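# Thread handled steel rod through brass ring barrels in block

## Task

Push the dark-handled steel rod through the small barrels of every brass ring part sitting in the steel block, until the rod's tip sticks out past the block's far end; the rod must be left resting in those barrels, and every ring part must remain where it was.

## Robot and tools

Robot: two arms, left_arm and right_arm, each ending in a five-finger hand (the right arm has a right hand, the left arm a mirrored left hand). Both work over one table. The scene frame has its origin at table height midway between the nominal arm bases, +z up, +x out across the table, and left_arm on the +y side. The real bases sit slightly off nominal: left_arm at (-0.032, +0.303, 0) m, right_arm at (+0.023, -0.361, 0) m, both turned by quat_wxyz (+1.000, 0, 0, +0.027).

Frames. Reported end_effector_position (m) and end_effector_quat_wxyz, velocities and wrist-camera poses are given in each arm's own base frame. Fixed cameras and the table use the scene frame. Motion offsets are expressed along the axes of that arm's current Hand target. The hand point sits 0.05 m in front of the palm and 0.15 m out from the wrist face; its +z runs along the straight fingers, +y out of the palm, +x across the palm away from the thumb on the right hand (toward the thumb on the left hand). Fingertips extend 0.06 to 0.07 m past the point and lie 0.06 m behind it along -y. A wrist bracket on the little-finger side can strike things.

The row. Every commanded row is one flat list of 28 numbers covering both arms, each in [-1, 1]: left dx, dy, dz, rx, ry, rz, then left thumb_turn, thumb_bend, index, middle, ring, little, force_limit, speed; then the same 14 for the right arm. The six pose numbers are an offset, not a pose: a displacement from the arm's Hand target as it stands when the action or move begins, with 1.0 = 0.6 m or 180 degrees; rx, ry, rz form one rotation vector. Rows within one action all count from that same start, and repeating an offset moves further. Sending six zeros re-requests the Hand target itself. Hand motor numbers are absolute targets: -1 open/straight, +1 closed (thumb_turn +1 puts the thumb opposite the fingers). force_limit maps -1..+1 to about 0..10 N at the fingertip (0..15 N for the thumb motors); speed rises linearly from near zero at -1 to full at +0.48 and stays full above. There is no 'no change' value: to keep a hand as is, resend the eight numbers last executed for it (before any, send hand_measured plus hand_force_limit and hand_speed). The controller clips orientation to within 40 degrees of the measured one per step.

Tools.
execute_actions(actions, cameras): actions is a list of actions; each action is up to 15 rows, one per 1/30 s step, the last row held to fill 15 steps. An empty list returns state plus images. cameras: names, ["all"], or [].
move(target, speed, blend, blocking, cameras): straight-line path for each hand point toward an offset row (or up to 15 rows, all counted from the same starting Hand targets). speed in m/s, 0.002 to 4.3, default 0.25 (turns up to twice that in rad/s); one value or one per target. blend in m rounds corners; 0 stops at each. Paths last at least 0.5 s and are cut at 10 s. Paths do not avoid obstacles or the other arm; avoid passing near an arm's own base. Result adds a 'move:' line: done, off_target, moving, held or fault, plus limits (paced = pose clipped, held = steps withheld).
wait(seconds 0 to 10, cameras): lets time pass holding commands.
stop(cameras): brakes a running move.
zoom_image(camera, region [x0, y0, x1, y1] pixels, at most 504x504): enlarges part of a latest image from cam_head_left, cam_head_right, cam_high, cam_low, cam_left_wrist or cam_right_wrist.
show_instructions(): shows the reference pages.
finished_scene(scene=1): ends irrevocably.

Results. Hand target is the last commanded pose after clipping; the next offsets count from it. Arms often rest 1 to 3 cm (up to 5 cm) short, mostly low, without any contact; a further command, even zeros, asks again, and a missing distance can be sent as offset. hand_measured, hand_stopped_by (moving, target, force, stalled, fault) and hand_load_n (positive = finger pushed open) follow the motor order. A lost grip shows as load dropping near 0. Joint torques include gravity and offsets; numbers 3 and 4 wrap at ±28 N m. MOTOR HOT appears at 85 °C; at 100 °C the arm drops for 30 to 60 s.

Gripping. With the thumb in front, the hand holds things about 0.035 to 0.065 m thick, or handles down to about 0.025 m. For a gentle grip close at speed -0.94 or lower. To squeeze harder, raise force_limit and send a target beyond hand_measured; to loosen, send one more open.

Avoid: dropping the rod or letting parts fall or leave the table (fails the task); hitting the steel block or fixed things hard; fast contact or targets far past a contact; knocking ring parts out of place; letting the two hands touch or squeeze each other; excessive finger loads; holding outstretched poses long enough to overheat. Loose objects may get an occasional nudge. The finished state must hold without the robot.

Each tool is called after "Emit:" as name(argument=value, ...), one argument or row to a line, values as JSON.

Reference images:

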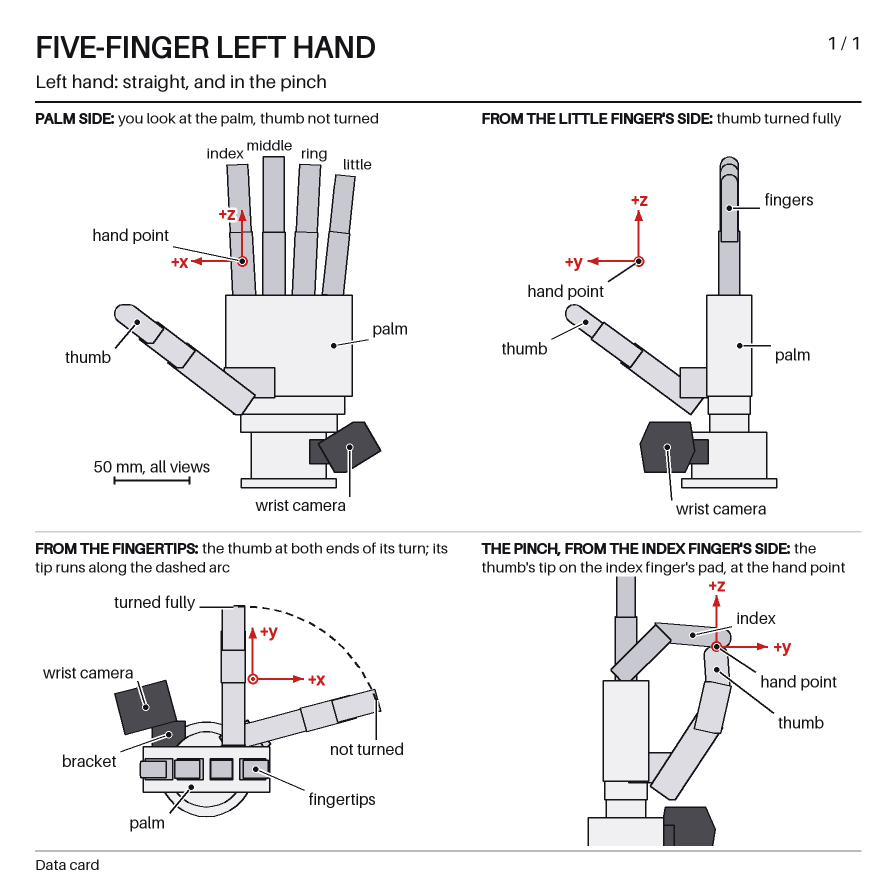

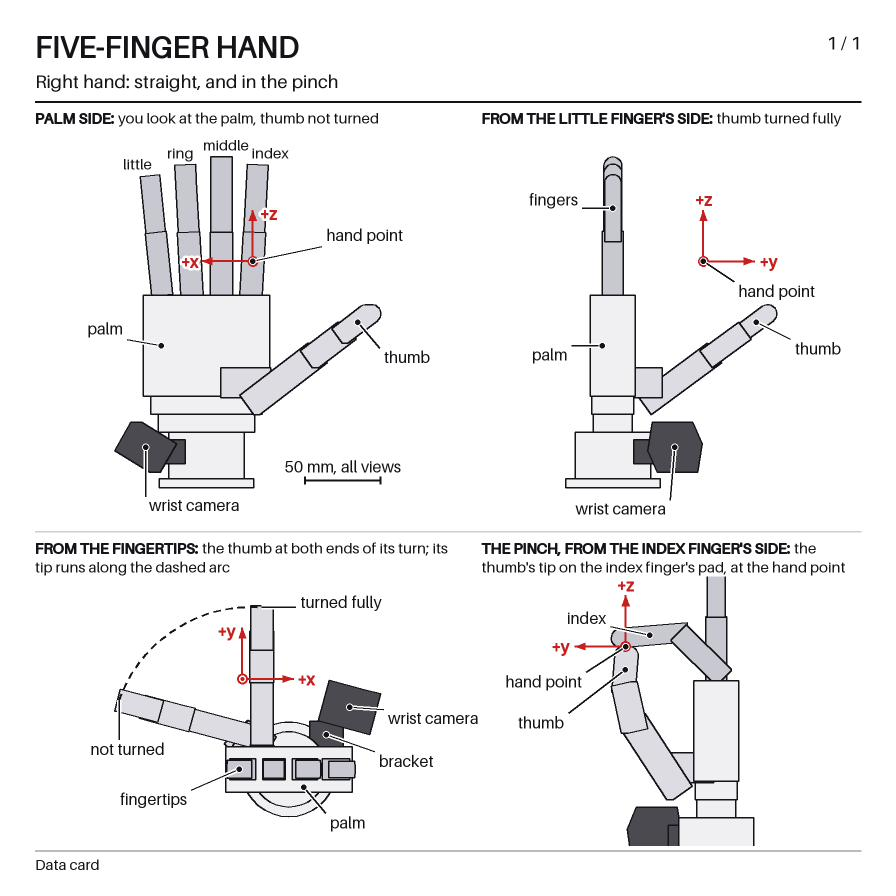

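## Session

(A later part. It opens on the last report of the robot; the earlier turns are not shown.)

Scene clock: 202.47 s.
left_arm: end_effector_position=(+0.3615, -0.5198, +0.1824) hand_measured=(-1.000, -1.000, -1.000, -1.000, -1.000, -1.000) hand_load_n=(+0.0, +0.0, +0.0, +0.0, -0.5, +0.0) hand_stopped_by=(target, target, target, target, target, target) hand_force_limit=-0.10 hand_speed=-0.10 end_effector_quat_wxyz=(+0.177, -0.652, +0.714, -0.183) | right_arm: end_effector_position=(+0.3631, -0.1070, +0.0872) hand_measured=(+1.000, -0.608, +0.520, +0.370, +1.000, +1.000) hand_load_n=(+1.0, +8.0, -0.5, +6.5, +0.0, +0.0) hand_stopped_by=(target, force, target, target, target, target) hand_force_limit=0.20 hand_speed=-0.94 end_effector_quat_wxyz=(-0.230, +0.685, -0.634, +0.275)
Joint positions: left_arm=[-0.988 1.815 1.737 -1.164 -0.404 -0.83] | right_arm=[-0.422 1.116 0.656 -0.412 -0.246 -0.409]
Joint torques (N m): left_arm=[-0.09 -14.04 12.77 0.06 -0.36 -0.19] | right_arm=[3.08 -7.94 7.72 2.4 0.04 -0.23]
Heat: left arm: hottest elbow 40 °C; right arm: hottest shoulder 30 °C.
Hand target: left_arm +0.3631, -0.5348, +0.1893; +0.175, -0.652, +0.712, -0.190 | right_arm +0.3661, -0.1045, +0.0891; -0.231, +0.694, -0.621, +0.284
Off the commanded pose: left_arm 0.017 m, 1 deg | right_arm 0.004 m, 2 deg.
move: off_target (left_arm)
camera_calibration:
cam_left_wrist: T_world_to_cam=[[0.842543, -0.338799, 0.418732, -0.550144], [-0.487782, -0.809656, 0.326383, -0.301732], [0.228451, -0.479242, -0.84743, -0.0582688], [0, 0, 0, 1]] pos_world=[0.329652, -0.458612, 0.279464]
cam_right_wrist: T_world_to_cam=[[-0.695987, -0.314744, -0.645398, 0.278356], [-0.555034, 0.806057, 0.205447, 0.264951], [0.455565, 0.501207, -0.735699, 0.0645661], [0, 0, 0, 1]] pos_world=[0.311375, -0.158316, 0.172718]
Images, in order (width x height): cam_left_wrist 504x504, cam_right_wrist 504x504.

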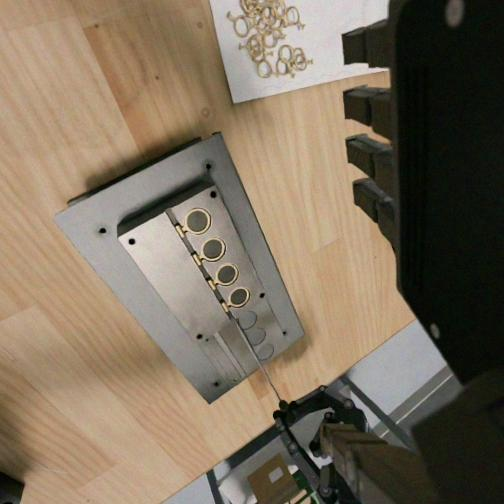

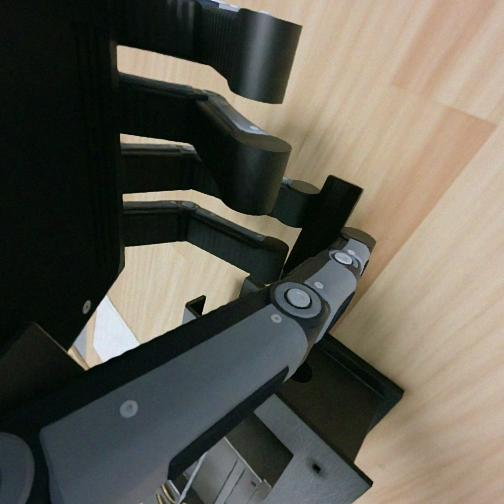

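Emit:
move(
  target=[0,0,0,0,0,0,-1,-1,-1,-1,-1,-1,-0.1,-0.1,0,0,0,0,0,0,1,-0.04,0.47,0.37,1,1,0.2,-0.94],
  speed=0.02,
  cameras=["cam_left_wrist", "cam_right_wrist"],
)

Emit:
zoom_image(
  camera="cam_left_wrist",
  region=[220, 310, 245, 335],
)

Emit:
zoom_image(
  camera="cam_left_wrist",
  region=[260, 380, 320, 440],
)

Emit:
zoom_image(
  camera="cam_right_wrist",
  region=[154, 464, 194, 504],
)

Scene clock: 203.33 s.
left_arm: end_effector_position=(+0.3615, -0.5198, +0.1824) hand_measured=(-1.000, -1.000, -1.000, -1.000, -1.000, -1.000) hand_load_n=(-0.5, +0.0, -0.5, +0.0, +0.0, +0.0) hand_stopped_by=(target, target, target, target, target, target) hand_force_limit=-0.10 hand_speed=-0.10 end_effector_quat_wxyz=(+0.177, -0.652, +0.714, -0.183) | right_arm: end_effector_position=(+0.3631, -0.1070, +0.0872) hand_measured=(+1.000, -0.608, +0.470, +0.370, +1.000, +1.000) hand_load_n=(+0.5, +8.0, +0.0, +5.5, +0.0, +0.0) hand_stopped_by=(target, force, target, target, target, target) hand_force_limit=0.20 hand_speed=-0.94 end_effector_quat_wxyz=(-0.230, +0.685, -0.634, +0.275)
Joint positions: left_arm=[-0.988 1.815 1.737 -1.164 -0.404 -0.83] | right_arm=[-0.422 1.116 0.656 -0.412 -0.246 -0.409]
Joint torques (N m): left_arm=[-0.09 -14.15 12.77 0.06 -0.36 -0.19] | right_arm=[3.14 -8.29 7.79 2.33 0.03 -0.22]
Heat: left arm: hottest elbow 40 °C; right arm: hottest shoulder 30 °C.
Hand target: left_arm +0.3631, -0.5348, +0.1893; +0.175, -0.652, +0.712, -0.190 | right_arm +0.3661, -0.1044, +0.0891; -0.231, +0.693, -0.621, +0.284
Off the commanded pose: left_arm 0.017 m, 1 deg | right_arm 0.004 m, 2 deg.
move: off_target (left_arm)
camera_calibration:
cam_left_wrist: T_world_to_cam=[[0.842543, -0.338799, 0.418732, -0.550144], [-0.487782, -0.809656, 0.326383, -0.301732], [0.228451, -0.479242, -0.84743, -0.0582688], [0, 0, 0, 1]] pos_world=[0.329652, -0.458612, 0.279464]
cam_right_wrist: T_world_to_cam=[[-0.695987, -0.314744, -0.645398, 0.278356], [-0.555034, 0.806057, 0.205447, 0.264951], [0.455565, 0.501207, -0.735699, 0.0645661], [0, 0, 0, 1]] pos_world=[0.311375, -0.158316, 0.172718]
Images, in order (width x height): cam_left_wrist 504x504, cam_right_wrist 504x504.

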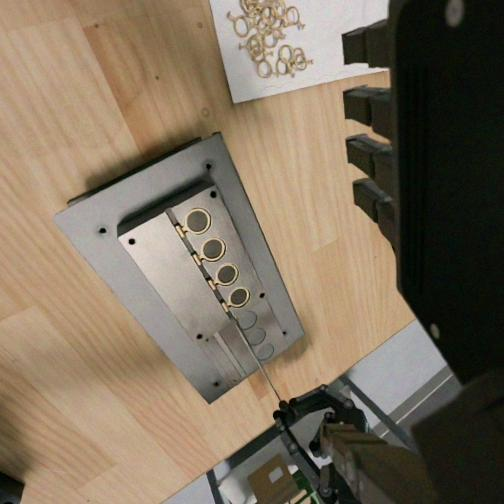

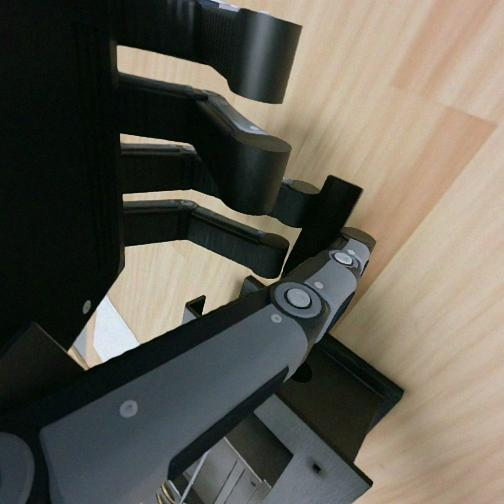

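Scaled by 20.160 from the camera's 504x504 image, which has a finer 720x720 frame.

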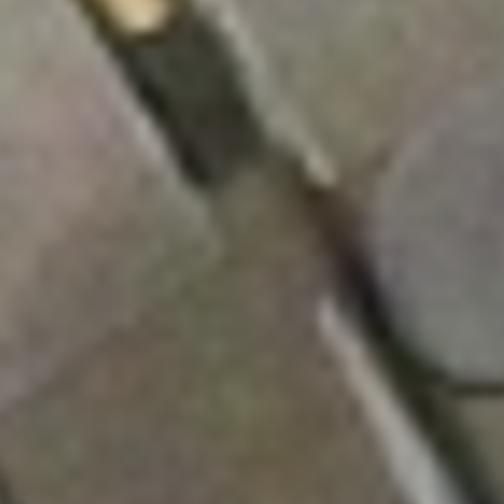

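Scaled by 8.400 from the camera's 504x504 image, which has a finer 720x720 frame.

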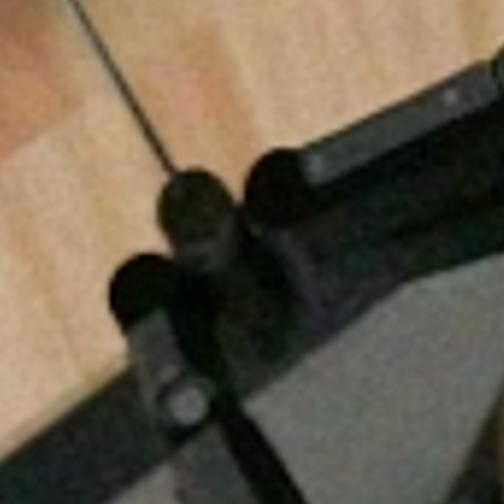

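Scaled by 12.600 from the camera's 504x504 image, which has a finer 720x720 frame.

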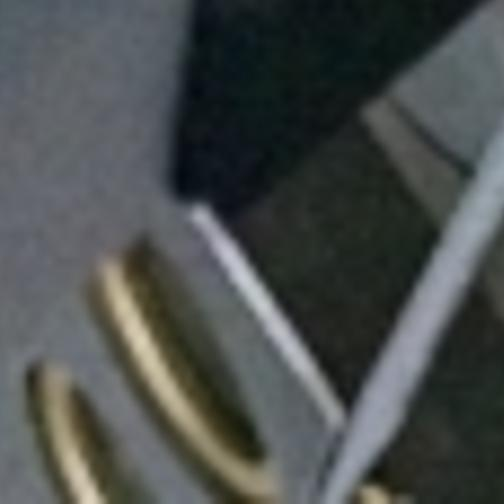

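Emit:
move(
  target=[0,0,0,0,0,0,-1,-1,-1,-1,-1,-1,-0.1,-0.1,0,0,0,0,0,0,1,-0.04,0.42,0.37,1,1,0.2,-0.94],
  speed=0.02,
  cameras=["cam_left_wrist", "cam_right_wrist"],
)

Emit:
zoom_image(
  camera="cam_left_wrist",
  region=[220, 310, 245, 335],
)

Emit:
zoom_image(
  camera="cam_left_wrist",
  region=[260, 380, 320, 440],
)

Emit:
zoom_image(
  camera="cam_right_wrist",
  region=[154, 464, 194, 504],
)

Scene clock: 204.27 s.
left_arm: end_effector_position=(+0.3615, -0.5198, +0.1824) hand_measured=(-1.000, -1.000, -1.000, -1.000, -1.000, -1.000) hand_load_n=(+0.0, +0.0, +0.0, +0.0, +0.0, +0.0) hand_stopped_by=(target, target, target, target, target, target) hand_force_limit=-0.10 hand_speed=-0.10 end_effector_quat_wxyz=(+0.177, -0.652, +0.714, -0.183) | right_arm: end_effector_position=(+0.3631, -0.1070, +0.0872) hand_measured=(+1.000, -0.608, +0.420, +0.370, +1.000, +1.000) hand_load_n=(+1.0, +8.0, +0.0, +5.5, +0.0, +0.0) hand_stopped_by=(target, force, target, target, target, target) hand_force_limit=0.20 hand_speed=-0.94 end_effector_quat_wxyz=(-0.230, +0.685, -0.634, +0.275)
Joint positions: left_arm=[-0.988 1.815 1.737 -1.164 -0.404 -0.83] | right_arm=[-0.422 1.116 0.656 -0.412 -0.246 -0.409]
Joint torques (N m): left_arm=[-0.15 -14.15 12.75 0.05 -0.37 -0.19] | right_arm=[3.31 -8.23 7.76 2.36 0.03 -0.24]
Heat: left arm: hottest elbow 40 °C; right arm: hottest shoulder 30 °C.
Hand target: left_arm +0.3631, -0.5348, +0.1893; +0.175, -0.652, +0.712, -0.190 | right_arm +0.3661, -0.1044, +0.0891; -0.231, +0.693, -0.621, +0.284
Off the commanded pose: left_arm 0.017 m, 1 deg | right_arm 0.004 m, 2 deg.
move: off_target (left_arm)
camera_calibration:
cam_left_wrist: T_world_to_cam=[[0.842543, -0.338799, 0.418732, -0.550144], [-0.487782, -0.809656, 0.326383, -0.301732], [0.228451, -0.479242, -0.84743, -0.0582688], [0, 0, 0, 1]] pos_world=[0.329652, -0.458612, 0.279464]
cam_right_wrist: T_world_to_cam=[[-0.695987, -0.314744, -0.645398, 0.278356], [-0.555034, 0.806057, 0.205447, 0.264951], [0.455565, 0.501207, -0.735699, 0.0645661], [0, 0, 0, 1]] pos_world=[0.311375, -0.158316, 0.172718]
Images, in order (width x height): cam_left_wrist 504x504, cam_right_wrist 504x504.

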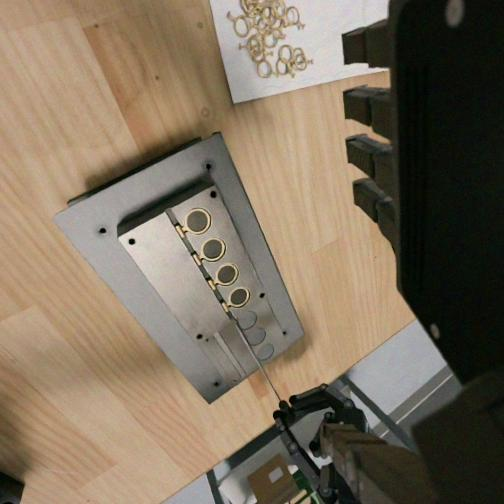

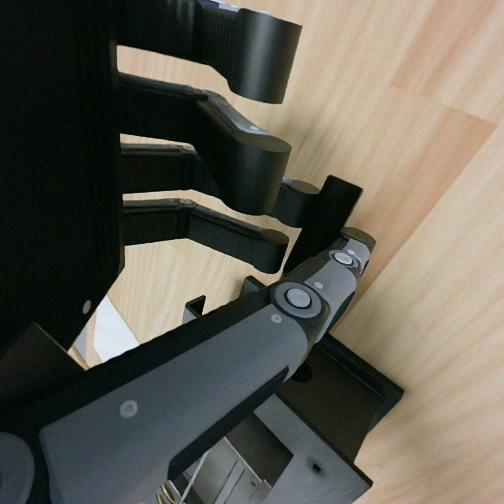

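Scaled by 20.160 from the camera's 504x504 image, which has a finer 720x720 frame.

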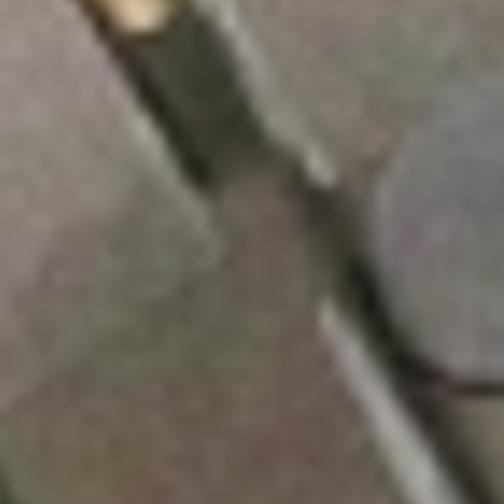

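Scaled by 8.400 from the camera's 504x504 image, which has a finer 720x720 frame.

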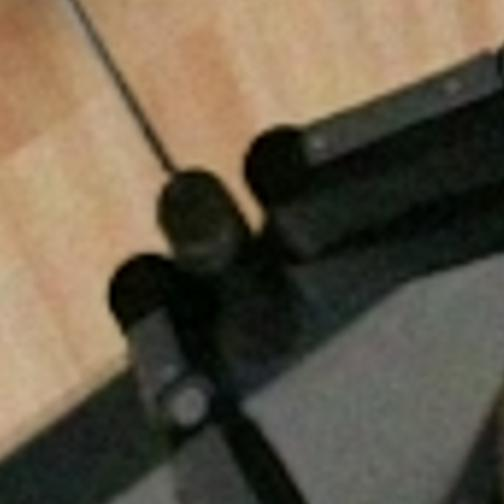

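Scaled by 12.600 from the camera's 504x504 image, which has a finer 720x720 frame.

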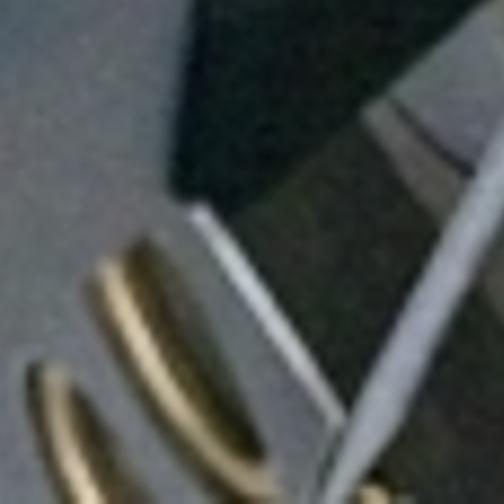

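Emit:
move(
  target=[0,0,0,0,0,0,-1,-1,-1,-1,-1,-1,-0.1,-0.1,0,0,0,0,0,0,1,-0.04,0.54,0.37,1,1,0.2,-0.94],
  speed=0.02,
  cameras=["cam_left_wrist", "cam_right_wrist"],
)

Emit:
zoom_image(
  camera="cam_left_wrist",
  region=[220, 310, 245, 335],
)

Emit:
zoom_image(
  camera="cam_left_wrist",
  region=[260, 380, 320, 440],
)

Emit:
zoom_image(
  camera="cam_right_wrist",
  region=[154, 464, 194, 504],
)

Scene clock: 208.57 s.
left_arm: end_effector_position=(+0.3615, -0.5198, +0.1824) hand_measured=(-1.000, -1.000, -1.000, -1.000, -1.000, -1.000) hand_load_n=(+0.0, +0.0, +0.0, +0.0, +0.0, +0.0) hand_stopped_by=(target, target, target, target, target, target) hand_force_limit=-0.10 hand_speed=-0.10 end_effector_quat_wxyz=(+0.177, -0.652, +0.714, -0.183) | right_arm: end_effector_position=(+0.3631, -0.1070, +0.0872) hand_measured=(+1.000, -0.608, +0.540, +0.370, +1.000, +1.000) hand_load_n=(+0.5, +8.0, +0.0, +5.5, +0.0, +0.0) hand_stopped_by=(target, force, target, target, target, target) hand_force_limit=0.20 hand_speed=-0.94 end_effector_quat_wxyz=(-0.230, +0.685, -0.634, +0.275)
Joint positions: left_arm=[-0.988 1.815 1.737 -1.164 -0.404 -0.83] | right_arm=[-0.422 1.116 0.656 -0.412 -0.246 -0.41]
Joint torques (N m): left_arm=[-0.03 -14.04 12.77 0.06 -0.36 -0.19] | right_arm=[3.08 -8.18 7.75 2.37 0.02 -0.21]
Heat: left arm: hottest elbow 40 °C; right arm: hottest shoulder 30 °C.
Hand target: left_arm +0.3631, -0.5348, +0.1893; +0.175, -0.652, +0.712, -0.190 | right_arm +0.3661, -0.1045, +0.0891; -0.231, +0.694, -0.621, +0.284
Off the commanded pose: left_arm 0.017 m, 1 deg | right_arm 0.004 m, 2 deg.
move: off_target (left_arm)
camera_calibration:
cam_left_wrist: T_world_to_cam=[[0.842543, -0.338799, 0.418732, -0.550144], [-0.487782, -0.809656, 0.326383, -0.301732], [0.228451, -0.479242, -0.84743, -0.0582688], [0, 0, 0, 1]] pos_world=[0.329652, -0.458612, 0.279464]
cam_right_wrist: T_world_to_cam=[[-0.695856, -0.315124, -0.645353, 0.278247], [-0.555271, 0.805964, 0.205175, 0.265057], [0.455476, 0.501118, -0.735814, 0.0645998], [0, 0, 0, 1]] pos_world=[0.311375, -0.158316, 0.172718]
Images, in order (width x height): cam_left_wrist 504x504, cam_right_wrist 504x504.

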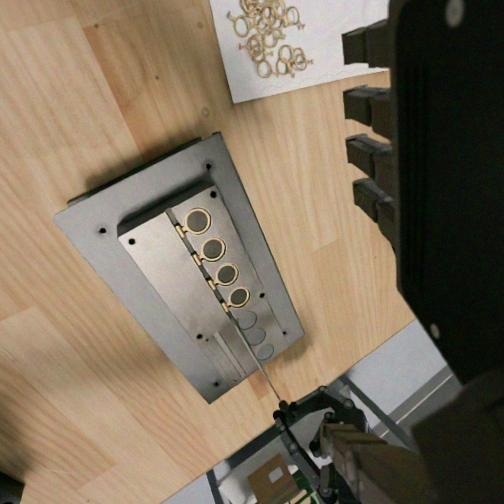

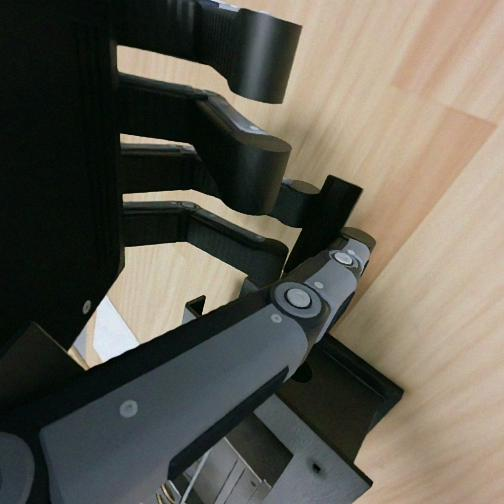

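Scaled by 20.160 from the camera's 504x504 image, which has a finer 720x720 frame.

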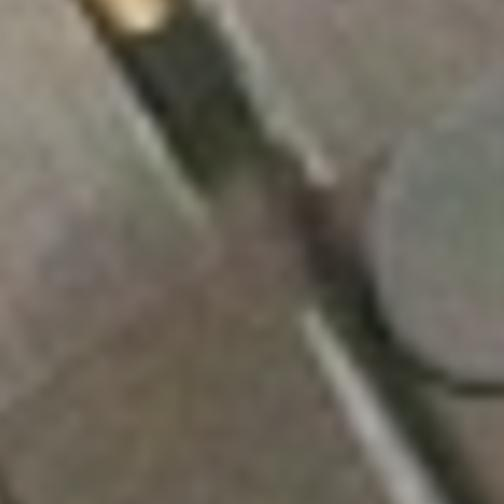

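Scaled by 8.400 from the camera's 504x504 image, which has a finer 720x720 frame.

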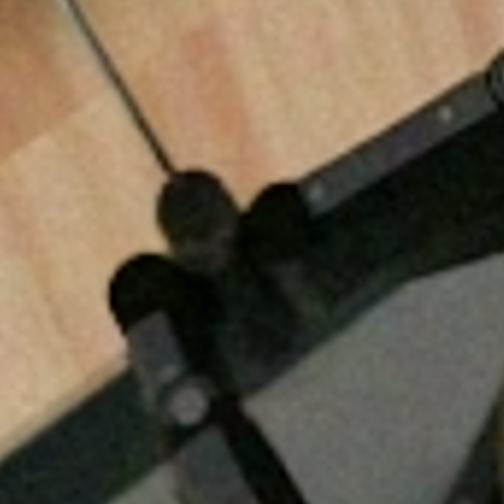

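Scaled by 12.600 from the camera's 504x504 image, which has a finer 720x720 frame.

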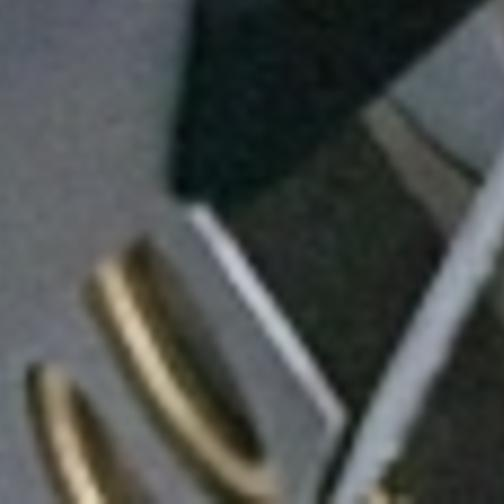

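Emit:
move(
  target=[0,0,0,0,0,0,-1,-1,-1,-1,-1,-1,-0.1,-0.1,-0.0001,0.00056,0.00061,-0.0013,0.01315,-0.0101,1,-0.04,0.54,0.37,1,1,0.2,-0.94],
  speed=0.02,
  cameras=["cam_left_wrist", "cam_right_wrist"],
)

Emit:
zoom_image(
  camera="cam_left_wrist",
  region=[220, 310, 245, 335],
)

Emit:
zoom_image(
  camera="cam_left_wrist",
  region=[260, 380, 320, 440],
)

Emit:
zoom_image(
  camera="cam_right_wrist",
  region=[144, 454, 194, 504],
)

Scene clock: 210.73 s.
left_arm: end_effector_position=(+0.3615, -0.5198, +0.1824) hand_measured=(-1.000, -1.000, -1.000, -1.000, -1.000, -1.000) hand_load_n=(+0.0, +0.0, +0.0, +0.0, +0.0, +0.0) hand_stopped_by=(target, target, target, target, target, target) hand_force_limit=-0.10 hand_speed=-0.10 end_effector_quat_wxyz=(+0.177, -0.652, +0.714, -0.183) | right_arm: end_effector_position=(+0.3636, -0.1074, +0.0874) hand_measured=(+1.000, -0.608, +0.540, +0.370, +1.000, +1.000) hand_load_n=(+0.5, +8.0, -1.5, +6.0, +0.0, +0.0) hand_stopped_by=(target, force, target, target, target, target) hand_force_limit=0.20 hand_speed=-0.94 end_effector_quat_wxyz=(-0.212, +0.689, -0.628, +0.293)
Joint positions: left_arm=[-0.988 1.815 1.737 -1.164 -0.404 -0.83] | right_arm=[-0.392 1.101 0.644 -0.395 -0.186 -0.414]
Joint torques (N m): left_arm=[-0.09 -14.04 12.75 0.03 -0.37 -0.19] | right_arm=[3.25 -7.94 7.77 2.4 0.09 -0.23]
Heat: left arm: hottest elbow 40 °C; right arm: hottest shoulder 30 °C.
Hand target: left_arm +0.3631, -0.5348, +0.1893; +0.175, -0.652, +0.712, -0.190 | right_arm +0.3661, -0.1044, +0.0887; -0.212, +0.698, -0.615, +0.300
Off the commanded pose: left_arm 0.017 m, 1 deg | right_arm 0.004 m, 2 deg.
move: off_target (left_arm)
camera_calibration:
cam_left_wrist: T_world_to_cam=[[0.842543, -0.338799, 0.418732, -0.550144], [-0.487782, -0.809656, 0.326383, -0.301732], [0.228451, -0.479242, -0.84743, -0.0582688], [0, 0, 0, 1]] pos_world=[0.329652, -0.458612, 0.279464]
cam_right_wrist: T_world_to_cam=[[-0.697015, -0.344382, -0.628944, 0.27441], [-0.55077, 0.818774, 0.162055, 0.269139], [0.459154, 0.459358, -0.760373, 0.0610255], [0, 0, 0, 1]] pos_world=[0.311481, -0.153895, 0.175375]
Images, in order (width x height): cam_left_wrist 504x504, cam_right_wrist 504x504.

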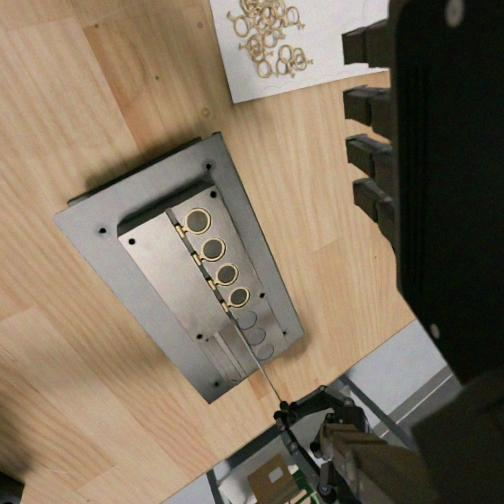

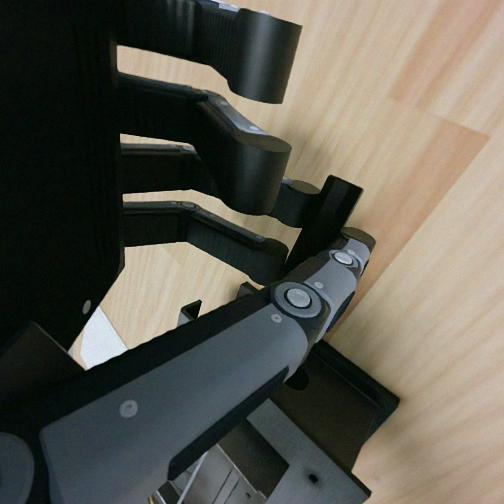

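Scaled by 20.160 from the camera's 504x504 image, which has a finer 720x720 frame.

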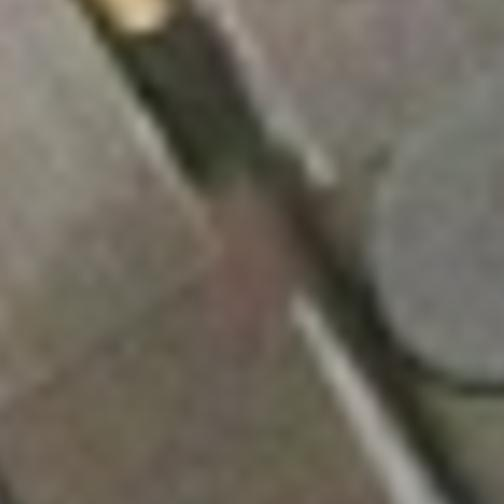

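Scaled by 8.400 from the camera's 504x504 image, which has a finer 720x720 frame.

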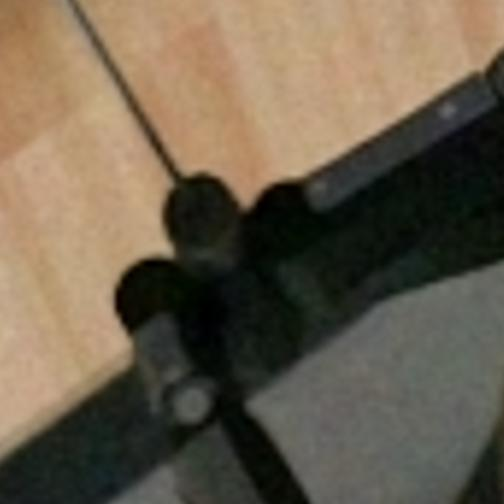

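Scaled by 10.080 from the camera's 504x504 image, which has a finer 720x720 frame.

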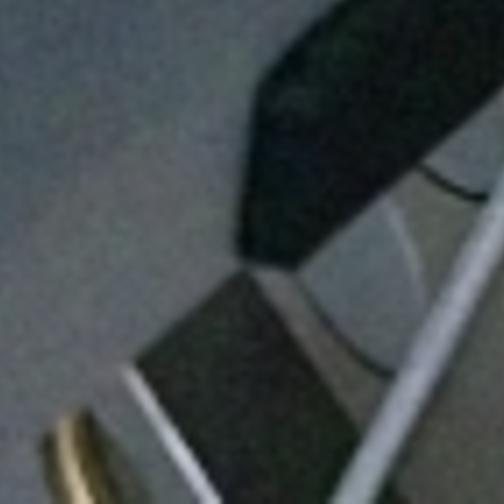

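Emit:
move(
  target=[0,0,0,0,0,0,-1,-1,-1,-1,-1,-1,-0.1,-0.1,-0.00134,0.00488,0.00783,-0.00015,0.00064,0.0007,1,-0.04,0.54,0.37,1,1,0.2,-0.94],
  speed=0.015,
  cameras=["cam_left_wrist", "cam_right_wrist"],
)

Emit:
zoom_image(
  camera="cam_left_wrist",
  region=[220, 310, 245, 335],
)

Emit:
zoom_image(
  camera="cam_left_wrist",
  region=[260, 380, 320, 440],
)

Emit:
zoom_image(
  camera="cam_right_wrist",
  region=[144, 454, 194, 504],
)

Scene clock: 213.17 s.
left_arm: end_effector_position=(+0.3615, -0.5198, +0.1824) hand_measured=(-1.000, -1.000, -1.000, -1.000, -1.000, -1.000) hand_load_n=(+0.0, +0.0, +0.0, -0.5, +0.0, +0.0) hand_stopped_by=(target, target, target, target, target, target) hand_force_limit=-0.10 hand_speed=-0.10 end_effector_quat_wxyz=(+0.177, -0.652, +0.714, -0.183) | right_arm: end_effector_position=(+0.3651, -0.1071, +0.0859) hand_measured=(+1.000, -0.608, +0.540, +0.370, +1.000, +1.000) hand_load_n=(+0.0, +8.0, -1.5, +6.5, +0.0, +0.0) hand_stopped_by=(target, force, target, target, target, target) hand_force_limit=0.20 hand_speed=-0.94 end_effector_quat_wxyz=(-0.213, +0.689, -0.626, +0.298)
Joint positions: left_arm=[-0.988 1.815 1.737 -1.164 -0.404 -0.83] | right_arm=[-0.388 1.101 0.636 -0.375 -0.184 -0.414]
Joint torques (N m): left_arm=[-0.03 -14.1 12.75 0.06 -0.37 -0.19] | right_arm=[3.14 -6.83 7.69 2.41 0.14 -0.2]
Heat: left arm: hottest elbow 40 °C; right arm: hottest shoulder 30 °C.
Hand target: left_arm +0.3631, -0.5348, +0.1893; +0.175, -0.652, +0.712, -0.190 | right_arm +0.3671, -0.1044, +0.0832; -0.212, +0.697, -0.616, +0.301
Off the commanded pose: left_arm 0.017 m, 1 deg | right_arm 0.004 m, 2 deg.
move: off_target (left_arm)
camera_calibration:
cam_left_wrist: T_world_to_cam=[[0.842543, -0.338799, 0.418732, -0.550144], [-0.487782, -0.809656, 0.326383, -0.301732], [0.228451, -0.479242, -0.84743, -0.0582688], [0, 0, 0, 1]] pos_world=[0.329652, -0.458612, 0.279464]
cam_right_wrist: T_world_to_cam=[[-0.690062, -0.349214, -0.633927, 0.272034], [-0.553799, 0.818687, 0.151846, 0.271944], [0.465961, 0.455851, -0.75834, 0.0560754], [0, 0, 0, 1]] pos_world=[0.312194, -0.153202, 0.17368]
Images, in order (width x height): cam_left_wrist 504x504, cam_right_wrist 504x504.

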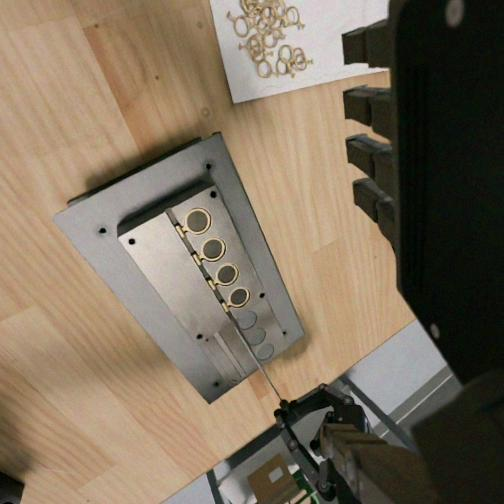

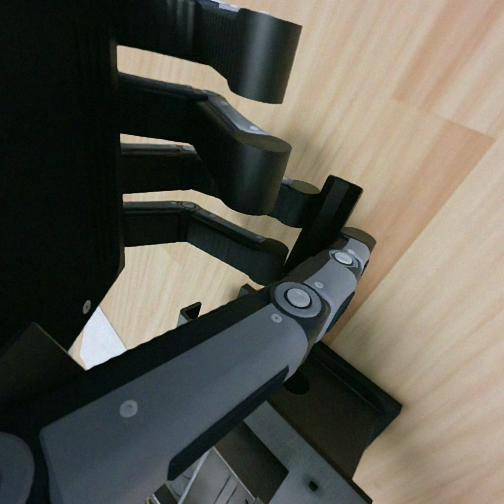

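Scaled by 20.160 from the camera's 504x504 image, which has a finer 720x720 frame.

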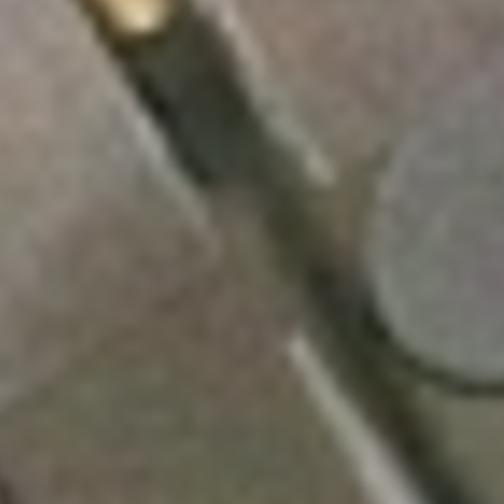

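Scaled by 8.400 from the camera's 504x504 image, which has a finer 720x720 frame.

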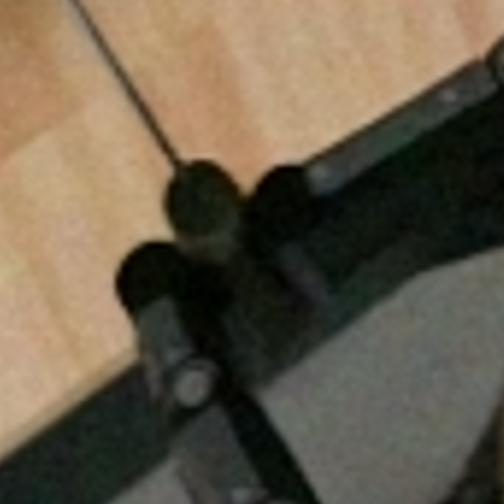

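Scaled by 10.080 from the camera's 504x504 image, which has a finer 720x720 frame.

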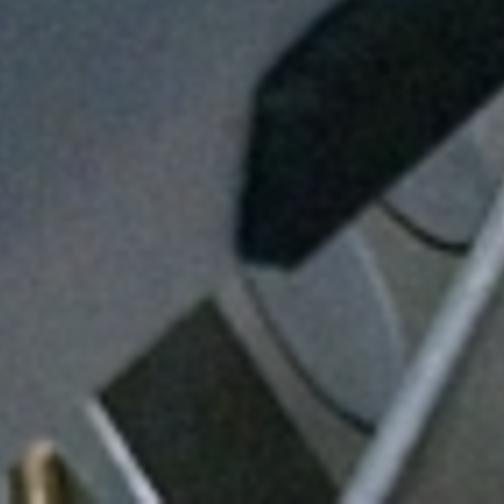

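Emit:
zoom_image(
  camera="cam_left_wrist",
  region=[190, 280, 320, 410],
)

Emit:
zoom_image(
  camera="cam_right_wrist",
  region=[140, 344, 300, 504],
)

Emit:
zoom_image(
  camera="cam_left_wrist",
  region=[40, 120, 320, 400],
)

Scaled by 3.877 from the camera's 504x504 image, which has a finer 720x720 frame.

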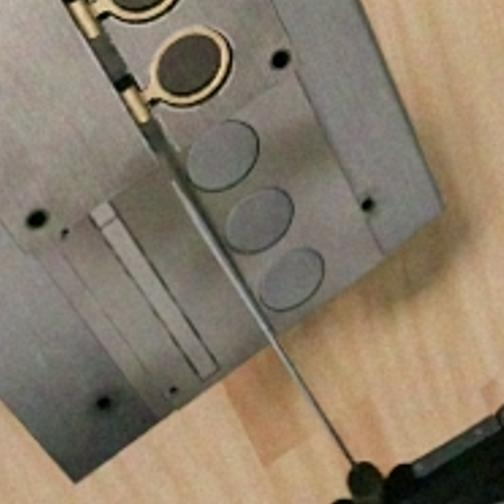

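Scaled by 3.150 from the camera's 504x504 image, which has a finer 720x720 frame.

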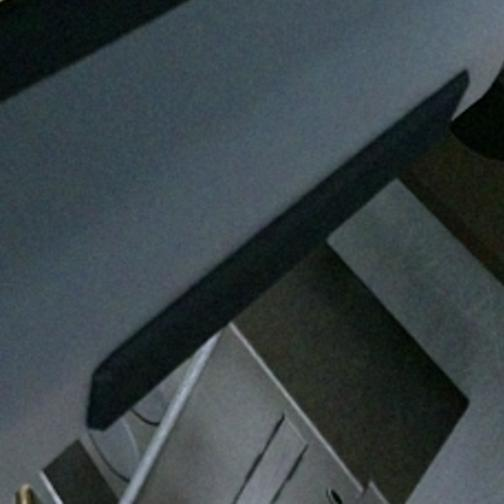

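Scaled by 1.800 from the camera's 504x504 image, which has a finer 720x720 frame.

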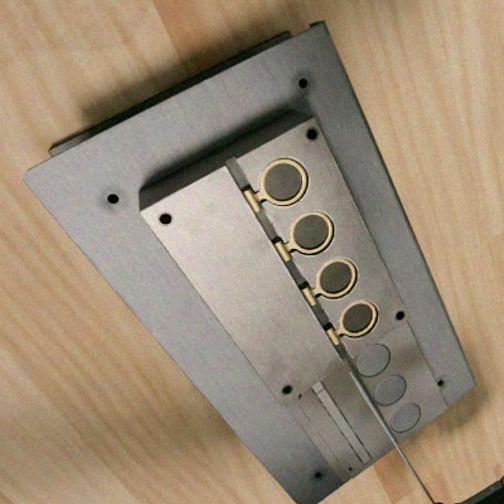

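Emit:
zoom_image(
  camera="cam_left_wrist",
  region=[235, 325, 285, 375],
)

Emit:
zoom_image(
  camera="cam_right_wrist",
  region=[170, 434, 240, 504],
)

Scaled by 10.080 from the camera's 504x504 image, which has a finer 720x720 frame.

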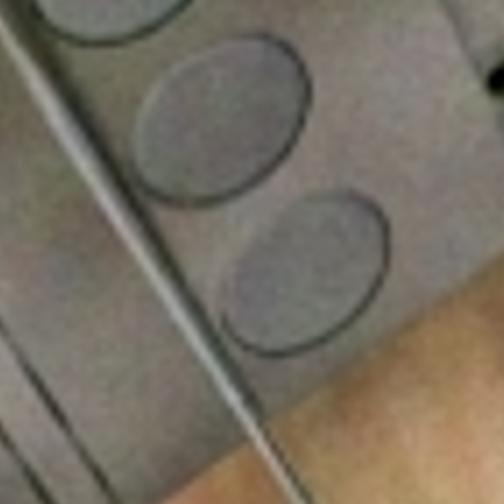

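Scaled by 7.200 from the camera's 504x504 image, which has a finer 720x720 frame.

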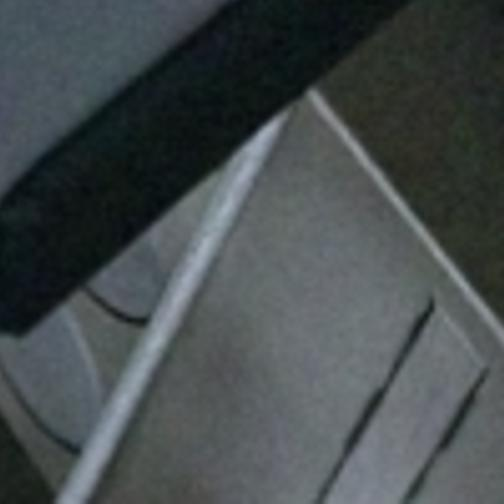

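Emit:
wait(
  seconds=0.1,
  cameras=["cam_high", "cam_low", "cam_head_left", "cam_right_wrist"],
)

Emit:
zoom_image(
  camera="cam_high",
  region=[20, 240, 220, 380],
)

Emit:
zoom_image(
  camera="cam_low",
  region=[210, 250, 300, 320],
)

Emit:
zoom_image(
  camera="cam_head_left",
  region=[270, 180, 430, 290],
)

Scene clock: 217.83 s.
left_arm: end_effector_position=(+0.3615, -0.5198, +0.1824) hand_measured=(-1.000, -1.000, -1.000, -1.000, -1.000, -1.000) hand_load_n=(-0.5, +0.0, +0.0, +0.0, +0.0, +0.0) hand_stopped_by=(target, target, target, target, target, target) hand_force_limit=-0.10 hand_speed=-0.10 end_effector_quat_wxyz=(+0.177, -0.652, +0.714, -0.183) | right_arm: end_effector_position=(+0.3651, -0.1071, +0.0859) hand_measured=(+1.000, -0.608, +0.540, +0.370, +1.000, +1.000) hand_load_n=(+0.0, +8.5, -1.5, +6.0, +0.0, +0.0) hand_stopped_by=(target, force, target, target, target, target) hand_force_limit=0.20 hand_speed=-0.94 end_effector_quat_wxyz=(-0.213, +0.689, -0.626, +0.298)
Joint positions: left_arm=[-0.988 1.815 1.737 -1.164 -0.404 -0.83] | right_arm=[-0.388 1.101 0.636 -0.375 -0.184 -0.414]
Joint torques (N m): left_arm=[-0.09 -14.15 12.77 0.06 -0.36 -0.19] | right_arm=[3.08 -6.77 7.71 2.44 0.13 -0.2]
Heat: left arm: hottest elbow 40 °C; right arm: hottest shoulder 30 °C.
Hand target: left_arm +0.3631, -0.5348, +0.1893; +0.175, -0.652, +0.712, -0.190 | right_arm +0.3671, -0.1044, +0.0832; -0.211, +0.697, -0.616, +0.301
Off the commanded pose: left_arm 0.017 m, 1 deg | right_arm 0.004 m, 1 deg.
wait: 0.10 s; at rest from the start
camera_calibration:
cam_right_wrist: T_world_to_cam=[[-0.690128, -0.34946, -0.63372, 0.272084], [-0.553891, 0.818641, 0.15176, 0.271954], [0.465756, 0.455746, -0.75853, 0.0560642], [0, 0, 0, 1]] pos_world=[0.312294, -0.153102, 0.17368]
Images, in order (width x height): cam_head_left 504x504, cam_high 504x504, cam_low 504x504, cam_right_wrist 504x504.

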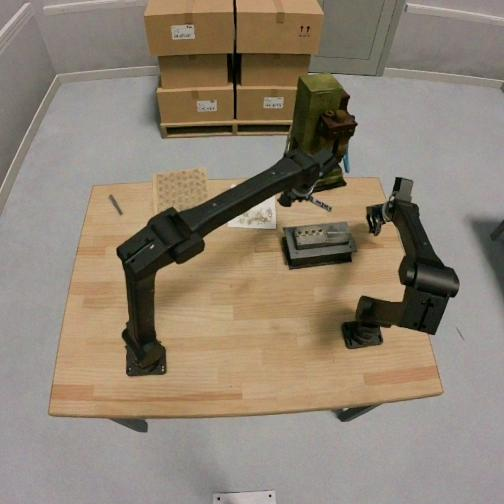

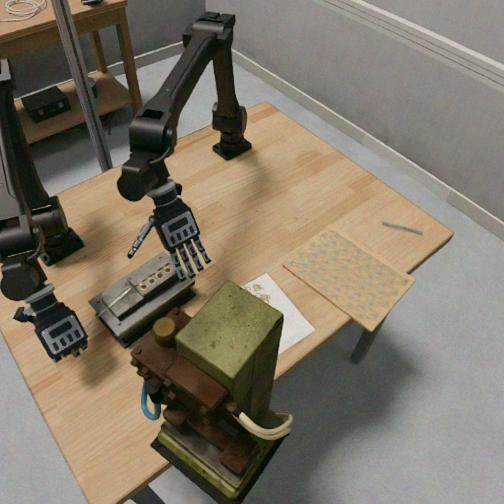

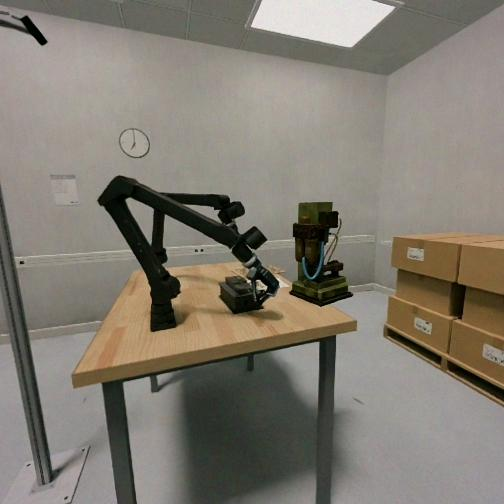

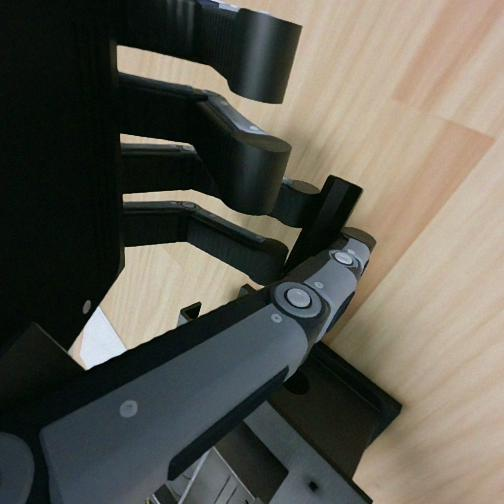

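Scaled by 2.520 from the camera's 504x504 image, which has a finer 720x720 frame.

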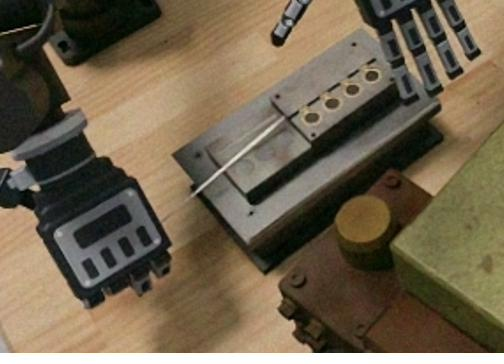

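Scaled by 5.600 from the camera's 504x504 image, which has a finer 720x720 frame.

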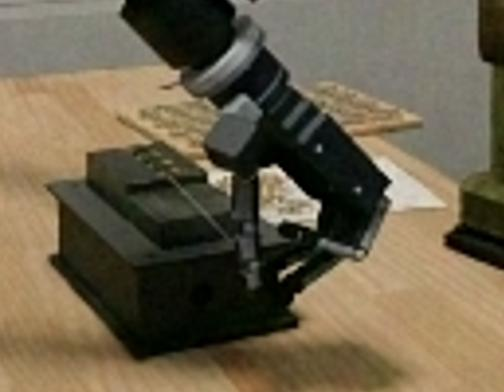

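Scaled by 3.150 from the camera's 504x504 image, which has a finer 720x720 frame.

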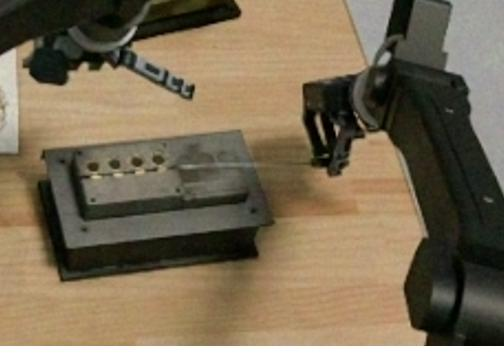

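Emit:
zoom_image(
  camera="cam_high",
  region=[85, 250, 205, 350],
)

Emit:
zoom_image(
  camera="cam_high",
  region=[90, 275, 150, 325],
)

Emit:
zoom_image(
  camera="cam_low",
  region=[215, 265, 265, 315],
)

Scaled by 4.200 from the camera's 504x504 image, which has a finer 720x720 frame.

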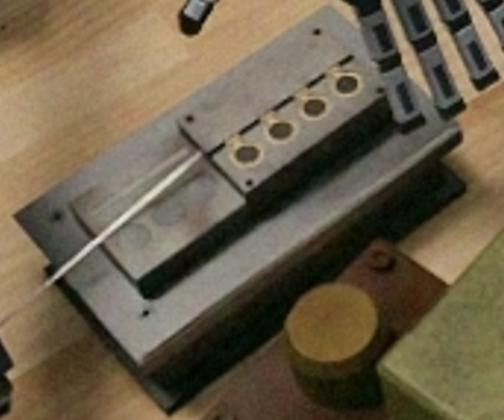

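Scaled by 8.400 from the camera's 504x504 image, which has a finer 720x720 frame.

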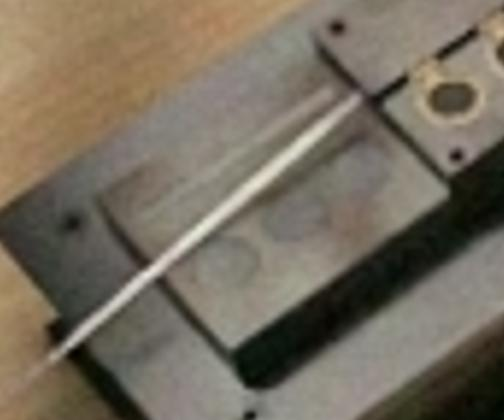

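Scaled by 10.080 from the camera's 504x504 image, which has a finer 720x720 frame.

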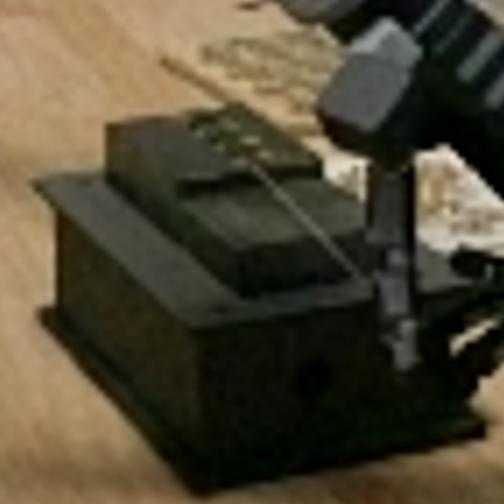

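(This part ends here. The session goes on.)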